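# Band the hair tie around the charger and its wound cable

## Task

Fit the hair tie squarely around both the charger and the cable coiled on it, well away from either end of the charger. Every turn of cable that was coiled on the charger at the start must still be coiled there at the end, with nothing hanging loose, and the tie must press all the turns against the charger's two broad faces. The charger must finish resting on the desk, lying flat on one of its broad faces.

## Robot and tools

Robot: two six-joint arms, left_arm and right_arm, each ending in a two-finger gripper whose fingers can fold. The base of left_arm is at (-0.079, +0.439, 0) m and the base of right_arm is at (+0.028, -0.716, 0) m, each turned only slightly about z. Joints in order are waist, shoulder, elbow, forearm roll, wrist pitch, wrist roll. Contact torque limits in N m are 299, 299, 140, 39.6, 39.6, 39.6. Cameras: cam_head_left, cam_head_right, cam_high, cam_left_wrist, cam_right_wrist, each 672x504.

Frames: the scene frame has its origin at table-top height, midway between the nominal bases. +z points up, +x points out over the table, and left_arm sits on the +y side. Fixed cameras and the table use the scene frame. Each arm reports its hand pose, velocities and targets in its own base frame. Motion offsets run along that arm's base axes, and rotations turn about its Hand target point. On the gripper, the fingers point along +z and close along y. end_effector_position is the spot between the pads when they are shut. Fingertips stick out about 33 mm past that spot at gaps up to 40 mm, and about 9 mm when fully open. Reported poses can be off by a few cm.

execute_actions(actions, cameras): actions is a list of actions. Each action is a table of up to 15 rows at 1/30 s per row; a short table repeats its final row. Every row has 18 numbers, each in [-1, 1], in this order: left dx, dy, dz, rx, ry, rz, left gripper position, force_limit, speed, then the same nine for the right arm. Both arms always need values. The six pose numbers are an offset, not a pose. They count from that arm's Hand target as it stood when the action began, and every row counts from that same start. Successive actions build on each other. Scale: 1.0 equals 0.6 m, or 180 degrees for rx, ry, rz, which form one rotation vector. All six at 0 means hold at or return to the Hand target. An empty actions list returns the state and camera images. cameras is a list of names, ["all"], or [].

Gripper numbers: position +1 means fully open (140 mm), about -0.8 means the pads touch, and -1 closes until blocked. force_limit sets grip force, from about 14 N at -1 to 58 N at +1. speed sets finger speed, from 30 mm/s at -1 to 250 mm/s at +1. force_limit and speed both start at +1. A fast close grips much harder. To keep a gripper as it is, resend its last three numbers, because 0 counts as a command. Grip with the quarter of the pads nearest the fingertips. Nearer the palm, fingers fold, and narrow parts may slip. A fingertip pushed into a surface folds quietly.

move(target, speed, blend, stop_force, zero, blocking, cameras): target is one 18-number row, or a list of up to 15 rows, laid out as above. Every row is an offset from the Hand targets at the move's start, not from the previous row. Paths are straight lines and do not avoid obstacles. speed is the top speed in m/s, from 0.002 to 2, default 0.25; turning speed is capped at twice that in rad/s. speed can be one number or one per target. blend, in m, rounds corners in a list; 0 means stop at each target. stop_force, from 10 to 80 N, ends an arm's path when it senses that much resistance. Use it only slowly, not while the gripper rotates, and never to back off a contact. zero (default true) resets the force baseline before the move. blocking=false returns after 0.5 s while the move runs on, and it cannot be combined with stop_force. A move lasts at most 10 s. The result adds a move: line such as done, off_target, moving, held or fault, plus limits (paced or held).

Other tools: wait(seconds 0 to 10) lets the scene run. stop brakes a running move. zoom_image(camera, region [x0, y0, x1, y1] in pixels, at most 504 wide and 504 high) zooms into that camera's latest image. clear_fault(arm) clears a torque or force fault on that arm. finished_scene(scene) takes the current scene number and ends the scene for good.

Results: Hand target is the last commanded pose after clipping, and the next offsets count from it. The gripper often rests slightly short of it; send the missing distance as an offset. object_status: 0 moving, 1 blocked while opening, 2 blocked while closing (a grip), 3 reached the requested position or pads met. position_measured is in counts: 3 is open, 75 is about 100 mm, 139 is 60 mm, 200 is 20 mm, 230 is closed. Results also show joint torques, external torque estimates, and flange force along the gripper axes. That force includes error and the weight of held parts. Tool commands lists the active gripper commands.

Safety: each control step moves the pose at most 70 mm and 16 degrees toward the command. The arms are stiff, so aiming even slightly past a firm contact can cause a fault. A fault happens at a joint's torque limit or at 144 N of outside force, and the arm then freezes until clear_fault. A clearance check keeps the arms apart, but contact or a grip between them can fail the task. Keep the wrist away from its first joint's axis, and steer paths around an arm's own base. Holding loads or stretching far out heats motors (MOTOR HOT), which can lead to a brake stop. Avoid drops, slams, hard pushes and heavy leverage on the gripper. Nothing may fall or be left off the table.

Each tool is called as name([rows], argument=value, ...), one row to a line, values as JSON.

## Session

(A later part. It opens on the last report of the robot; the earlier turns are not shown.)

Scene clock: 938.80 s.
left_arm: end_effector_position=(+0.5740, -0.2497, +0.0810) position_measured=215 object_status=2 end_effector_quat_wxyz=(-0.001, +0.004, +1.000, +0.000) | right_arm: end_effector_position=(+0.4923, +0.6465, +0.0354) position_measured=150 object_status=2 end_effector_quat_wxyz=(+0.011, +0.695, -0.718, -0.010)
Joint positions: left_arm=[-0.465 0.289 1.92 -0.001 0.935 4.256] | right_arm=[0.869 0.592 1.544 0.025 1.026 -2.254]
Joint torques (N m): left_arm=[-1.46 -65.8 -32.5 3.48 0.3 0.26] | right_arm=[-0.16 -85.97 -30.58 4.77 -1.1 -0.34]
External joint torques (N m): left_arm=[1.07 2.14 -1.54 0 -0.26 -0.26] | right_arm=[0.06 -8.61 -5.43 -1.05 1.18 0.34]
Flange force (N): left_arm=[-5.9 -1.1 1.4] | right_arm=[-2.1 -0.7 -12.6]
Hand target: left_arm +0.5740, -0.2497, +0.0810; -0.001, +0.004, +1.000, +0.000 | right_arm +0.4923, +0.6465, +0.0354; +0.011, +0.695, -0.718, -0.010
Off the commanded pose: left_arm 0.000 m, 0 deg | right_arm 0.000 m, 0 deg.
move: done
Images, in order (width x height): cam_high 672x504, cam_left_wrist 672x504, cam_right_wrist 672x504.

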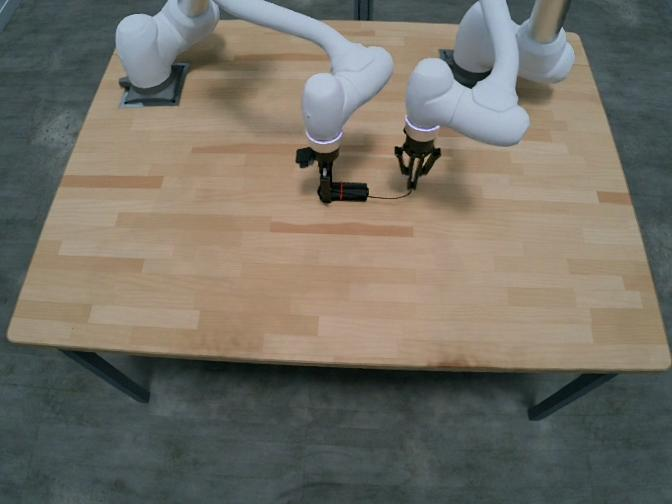

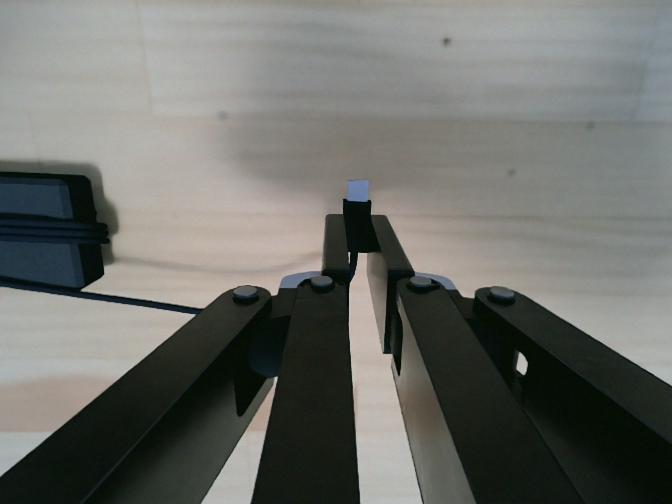

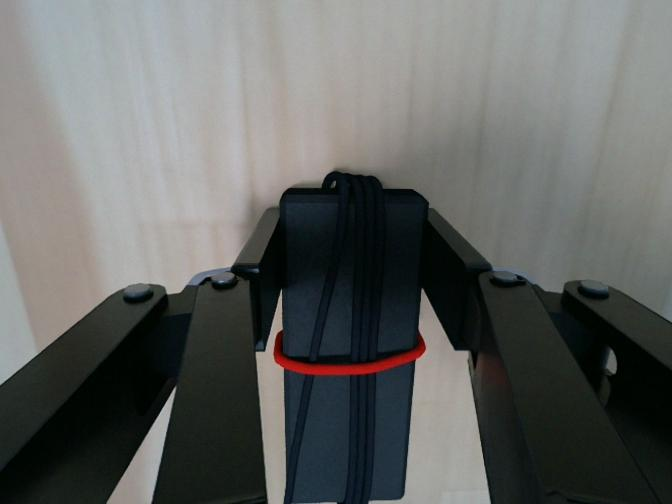

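move([
  [-0.1,0.03,0,0,0,0,-1,-1,-1,0,0,0,0,0,0,-1,0,-1],
  [-0.1,0.025,-0.065,0,0,0,-1,-1,-1,0,0,0,0,0,0,-1,0,-1],
], speed=0.08, cameras=["cam_high","cam_left_wrist","cam_right_wrist"])

zoom_image(camera="cam_high", region=[310, 120, 450, 250])

Scene clock: 944.70 s.
left_arm: end_effector_position=(+0.5140, -0.2347, +0.0421) position_measured=215 object_status=2 end_effector_quat_wxyz=(-0.001, +0.004, +1.000, +0.000) | right_arm: end_effector_position=(+0.4923, +0.6465, +0.0355) position_measured=150 object_status=2 end_effector_quat_wxyz=(+0.011, +0.695, -0.719, -0.010)
Joint positions: left_arm=[-0.489 0.25 2.065 -0.001 0.829 4.232] | right_arm=[0.869 0.592 1.544 0.026 1.026 -2.254]
Joint torques (N m): left_arm=[2.39 -57.14 -25.54 4.78 2.16 0.19] | right_arm=[-6.44 -84.17 -24.97 2.51 1.8 -0.26]
External joint torques (N m): left_arm=[-2.34 0.03 -5.64 -1.59 -2.11 -0.19] | right_arm=[6.77 -10.3 -10.9 1.22 -1.71 0.26]
Flange force (N): left_arm=[-6.5 -7.8 0.1] | right_arm=[-13.4 1.3 -13.1]
Hand target: left_arm +0.5140, -0.2347, +0.0420; -0.001, +0.004, +1.000, +0.000 | right_arm +0.4923, +0.6465, +0.0354; +0.011, +0.695, -0.718, -0.010
Off the commanded pose: left_arm 0.000 m, 0 deg | right_arm 0.000 m, 0 deg.
move: done
Images, in order (width x height): cam_high 672x504, cam_left_wrist 672x504, cam_right_wrist 672x504.

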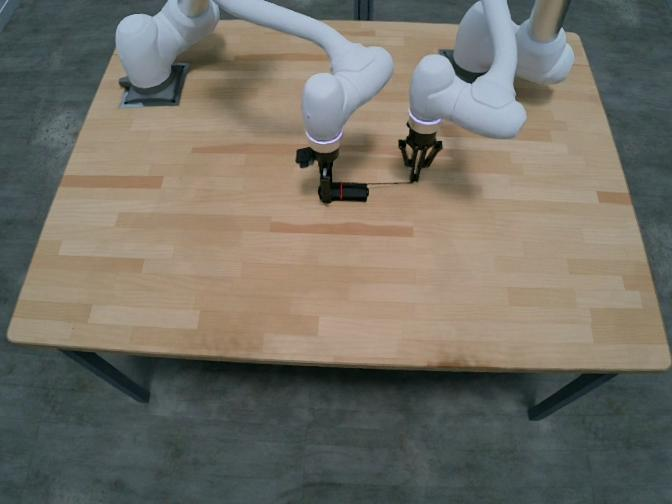

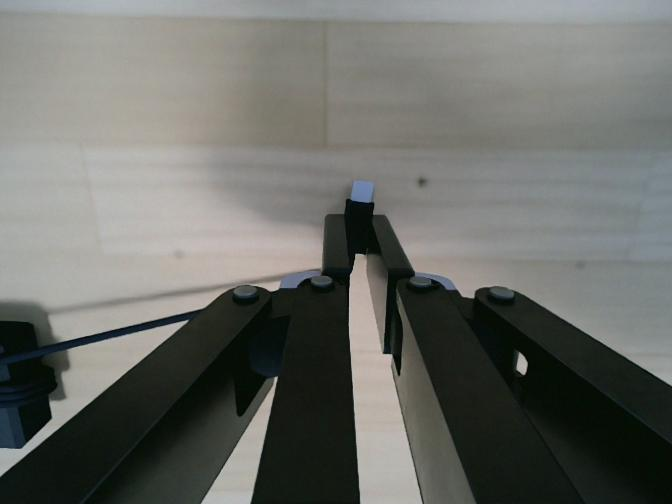

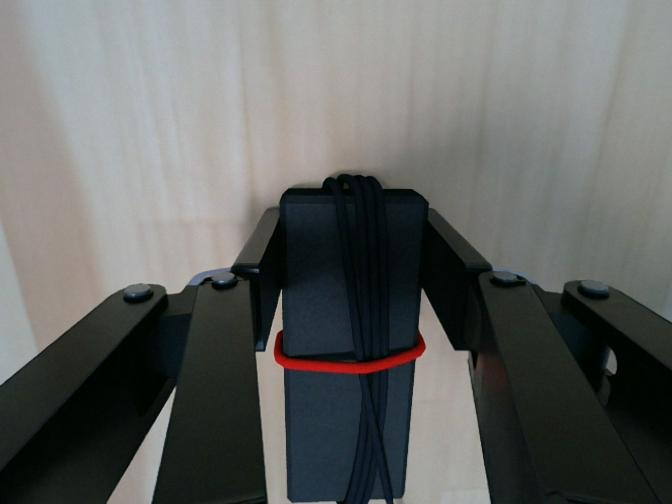

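Scaled by 3.600.

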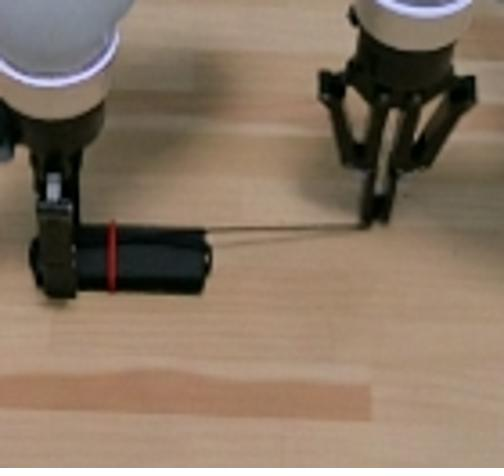

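move([
  [-0.01,-0.03,0.05,0,0,0,-1,-1,-1,0,0,0,0,0,0,-1,0,-1],
  [0.055,-0.015,0.05,0,0,0,-1,-1,-1,0,0,0,0,0,0,-1,0,-1],
], speed=0.08, cameras=["cam_high","cam_right_wrist"])

zoom_image(camera="cam_right_wrist", region=[230, 150, 480, 504])

Scene clock: 951.43 s.
left_arm: end_effector_position=(+0.5470, -0.2437, +0.0720) position_measured=215 object_status=2 end_effector_quat_wxyz=(-0.001, +0.004, +1.000, +0.000) | right_arm: end_effector_position=(+0.4923, +0.6465, +0.0354) position_measured=150 object_status=2 end_effector_quat_wxyz=(+0.011, +0.695, -0.718, -0.010)
Joint positions: left_arm=[-0.476 0.261 1.979 -0.001 0.904 4.245] | right_arm=[0.869 0.592 1.544 0.025 1.026 -2.254]
Joint torques (N m): left_arm=[-1.53 -61.59 -31.95 3.35 0.28 0.34] | right_arm=[-2.36 -85.7 -28.73 3.9 0.11 -0.34]
External joint torques (N m): left_arm=[1.57 1.33 -1.25 0.05 -0.24 -0.34] | right_arm=[2.36 -9.08 -7.22 -0.19 -0.02 0.35]
Flange force (N): left_arm=[-4.7 0.2 0.9] | right_arm=[-5.8 0.2 -12.3]
Hand target: left_arm +0.5470, -0.2437, +0.0720; -0.001, +0.004, +1.000, +0.000 | right_arm +0.4923, +0.6465, +0.0354; +0.011, +0.695, -0.718, -0.010
Off the commanded pose: left_arm 0.000 m, 0 deg | right_arm 0.000 m, 0 deg.
move: done
Images, in order (width x height): cam_high 672x504, cam_right_wrist 672x504.

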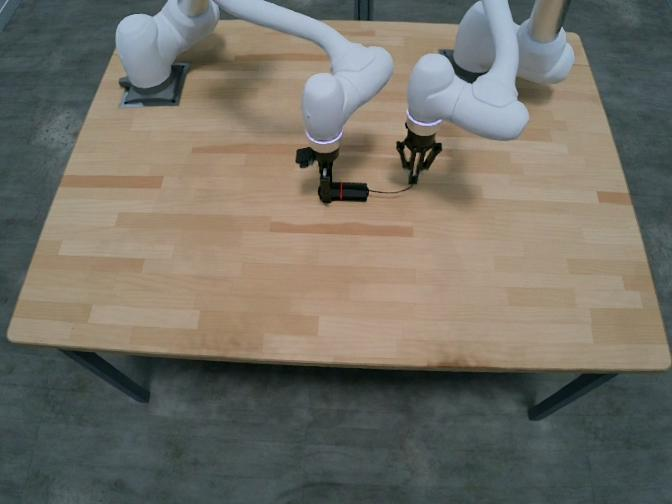

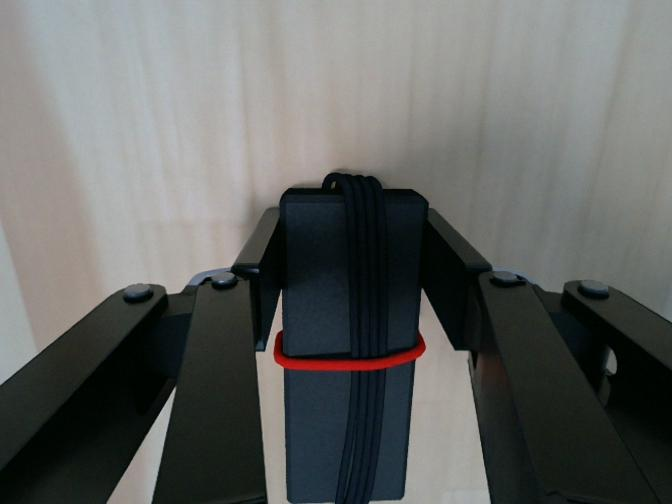

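Scaled by 1.424.

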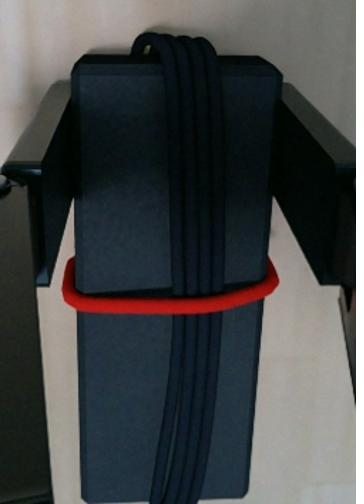

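move([
  [0,0,-0.052,0,0,0,-1,-1,-1,0,0,0,0,0,0,-1,0,-1],
  [0,0,-0.052,0,0,0,-0.5,-1,-1,0,0,0,0,0,0,-1,0,-1],
  [0,0,0.15,0,0,0,-0.5,-1,-1,0,0,0,0,0,0,-1,0,-1],
], speed=0.06, cameras=["cam_high","cam_left_wrist"])

move([
  [0,0,0.05,0,0,0,-0.5,-1,-1,0,0,0,0,0,0,-0.05,0,-1],
  [0,0.1,0.15,0,0,0,-0.5,-1,-1,0,0,0.2,0,0,0,-0.05,0,-1],
  [0,0.1,0.25,0,0,0,-0.5,-1,-1,-0.05,-0.2,0.3,0,0,0,-0.05,0,-1],
], speed=0.12, cameras=["all"])

zoom_image(camera="cam_high", region=[310, 140, 440, 250])

zoom_image(camera="cam_head_right", region=[300, 240, 420, 340])

Scene clock: 961.07 s.
left_arm: end_effector_position=(+0.5470, -0.2437, +0.1620) position_measured=192 object_status=3 end_effector_quat_wxyz=(-0.001, +0.004, +1.000, +0.000) | right_arm: end_effector_position=(+0.4923, +0.6465, +0.0354) position_measured=150 object_status=2 end_effector_quat_wxyz=(+0.011, +0.695, -0.718, -0.010)
Joint positions: left_arm=[-0.476 0.176 1.896 -0.001 1.072 4.244] | right_arm=[0.869 0.592 1.544 0.025 1.026 -2.254]
Joint torques (N m): left_arm=[-1.48 -57.11 -35.65 3.72 0.27 0.27] | right_arm=[-2.05 -86.16 -29.01 3.98 0.01 -0.35]
External joint torques (N m): left_arm=[1.57 1.59 -1.55 0.09 -0.23 -0.27] | right_arm=[2.1 -8.33 -6.82 -0.27 0.09 0.35]
Flange force (N): left_arm=[-5.7 -0.1 0.1] | right_arm=[-5.8 -0.2 -11.6]
Hand target: left_arm +0.5470, -0.2437, +0.1620; -0.001, +0.004, +1.000, +0.000 | right_arm +0.4923, +0.6465, +0.0354; +0.011, +0.695, -0.718, -0.010
Off the commanded pose: left_arm 0.000 m, 0 deg | right_arm 0.000 m, 0 deg.
move: done
Images, in order (width x height): cam_high 672x504, cam_left_wrist 672x504.

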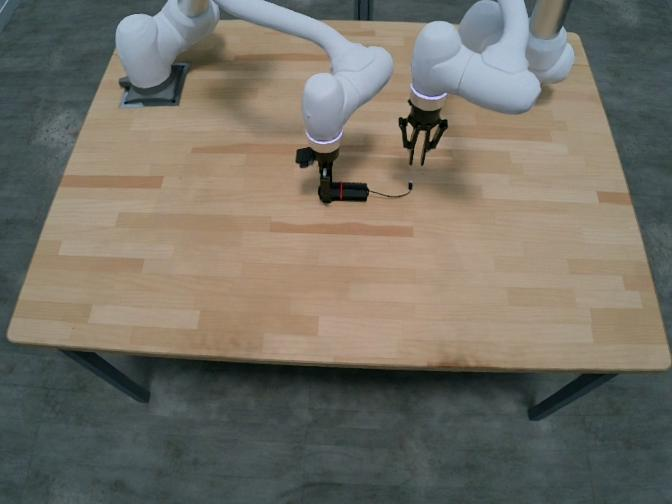

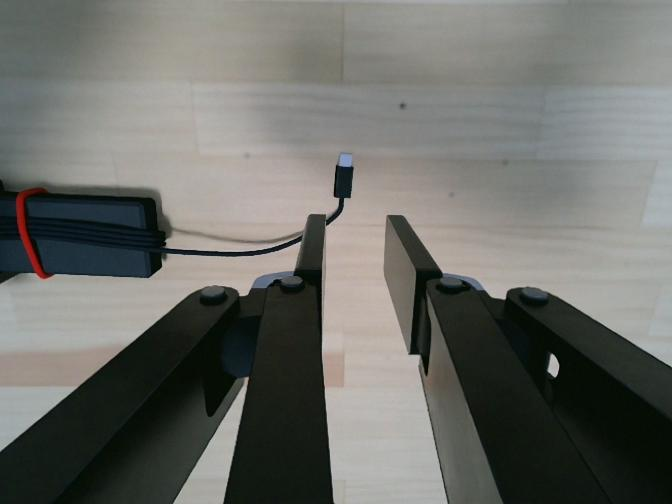

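Scene clock: 964.47 s.
left_arm: end_effector_position=(+0.5470, -0.1837, +0.3120) position_measured=192 object_status=3 end_effector_quat_wxyz=(-0.001, +0.004, +1.000, +0.000) | right_arm: end_effector_position=(+0.4623, +0.5265, +0.2154) position_measured=135 object_status=3 end_effector_quat_wxyz=(+0.011, +0.695, -0.718, -0.010)
Joint positions: left_arm=[-0.383 0.052 1.748 -0.001 1.344 4.337] | right_arm=[0.791 0.3 1.631 0.021 1.232 -2.325]
Joint torques (N m): left_arm=[-1.2 -48.74 -39.92 4.13 0.25 0.33] | right_arm=[-2.05 -72.8 -39.14 4.59 -0.17 -0.28]
External joint torques (N m): left_arm=[1.25 1.8 -1.4 0.1 -0.21 -0.33] | right_arm=[1.95 2.43 -0.62 -0.49 0.25 0.28]
Flange force (N): left_arm=[-5.6 -0.1 -1.0] | right_arm=[-6.0 -1.0 0.2]
Hand target: left_arm +0.5470, -0.1837, +0.3120; -0.001, +0.004, +1.000, +0.000 | right_arm +0.4623, +0.5265, +0.2154; +0.011, +0.695, -0.718, -0.010
Off the commanded pose: left_arm 0.000 m, 0 deg | right_arm 0.000 m, 0 deg.
move: done

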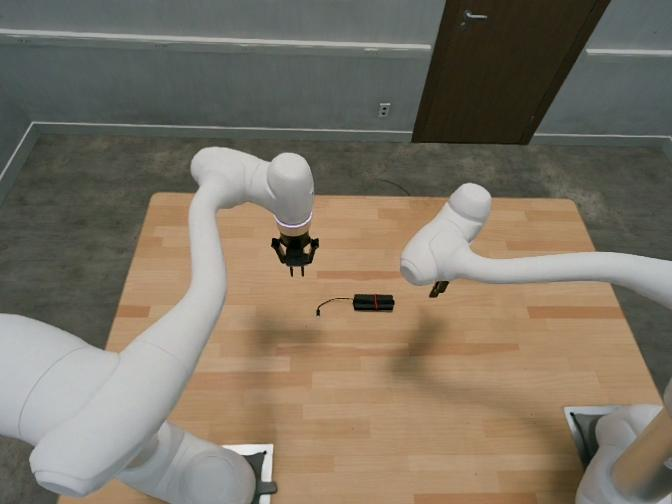

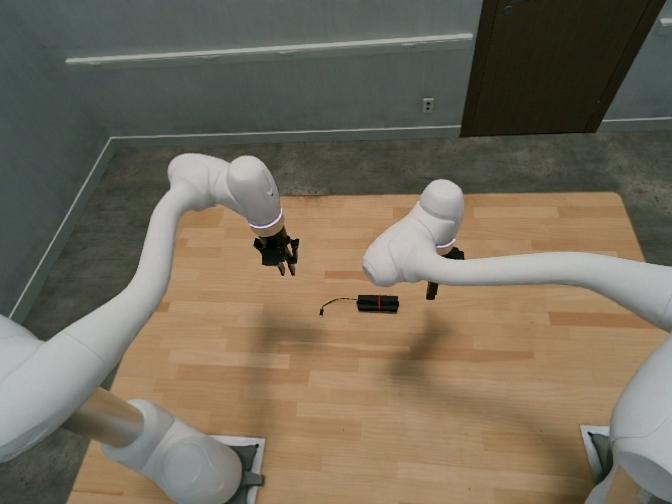

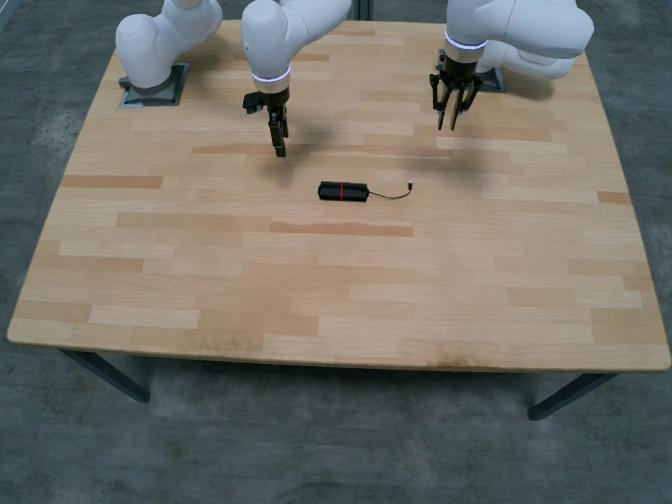

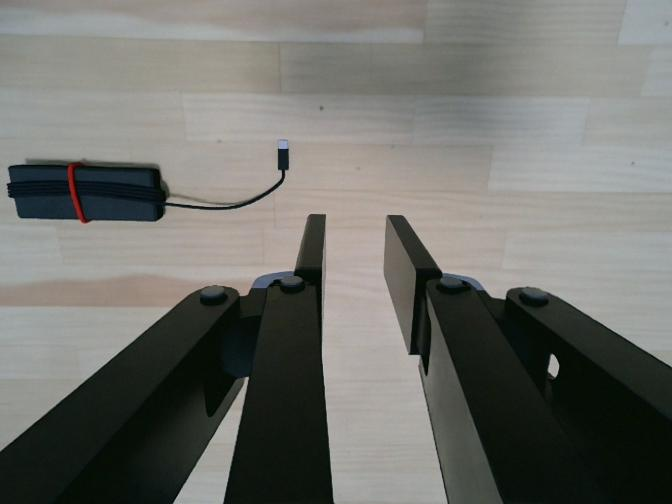

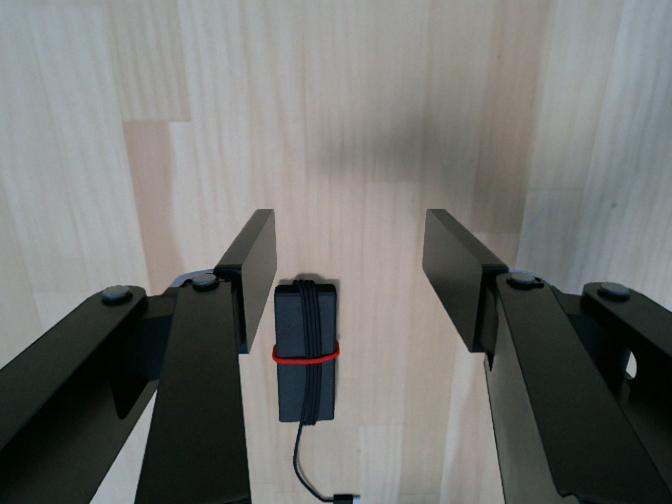

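Scaled by 3.877.

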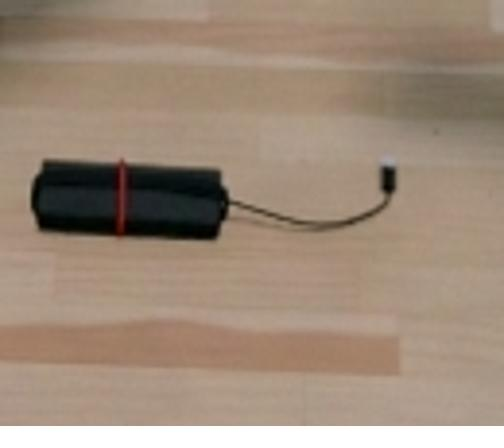

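Scaled by 4.200.

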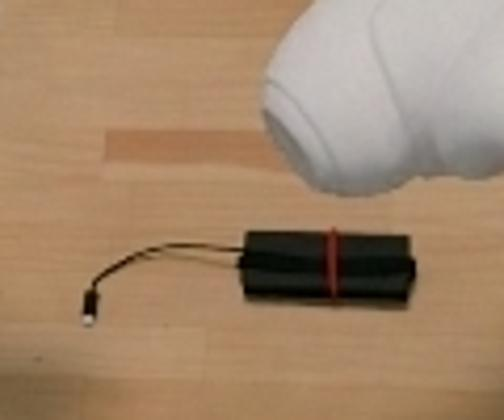

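finished_scene(scene=1)

The scene is finished: the task was done.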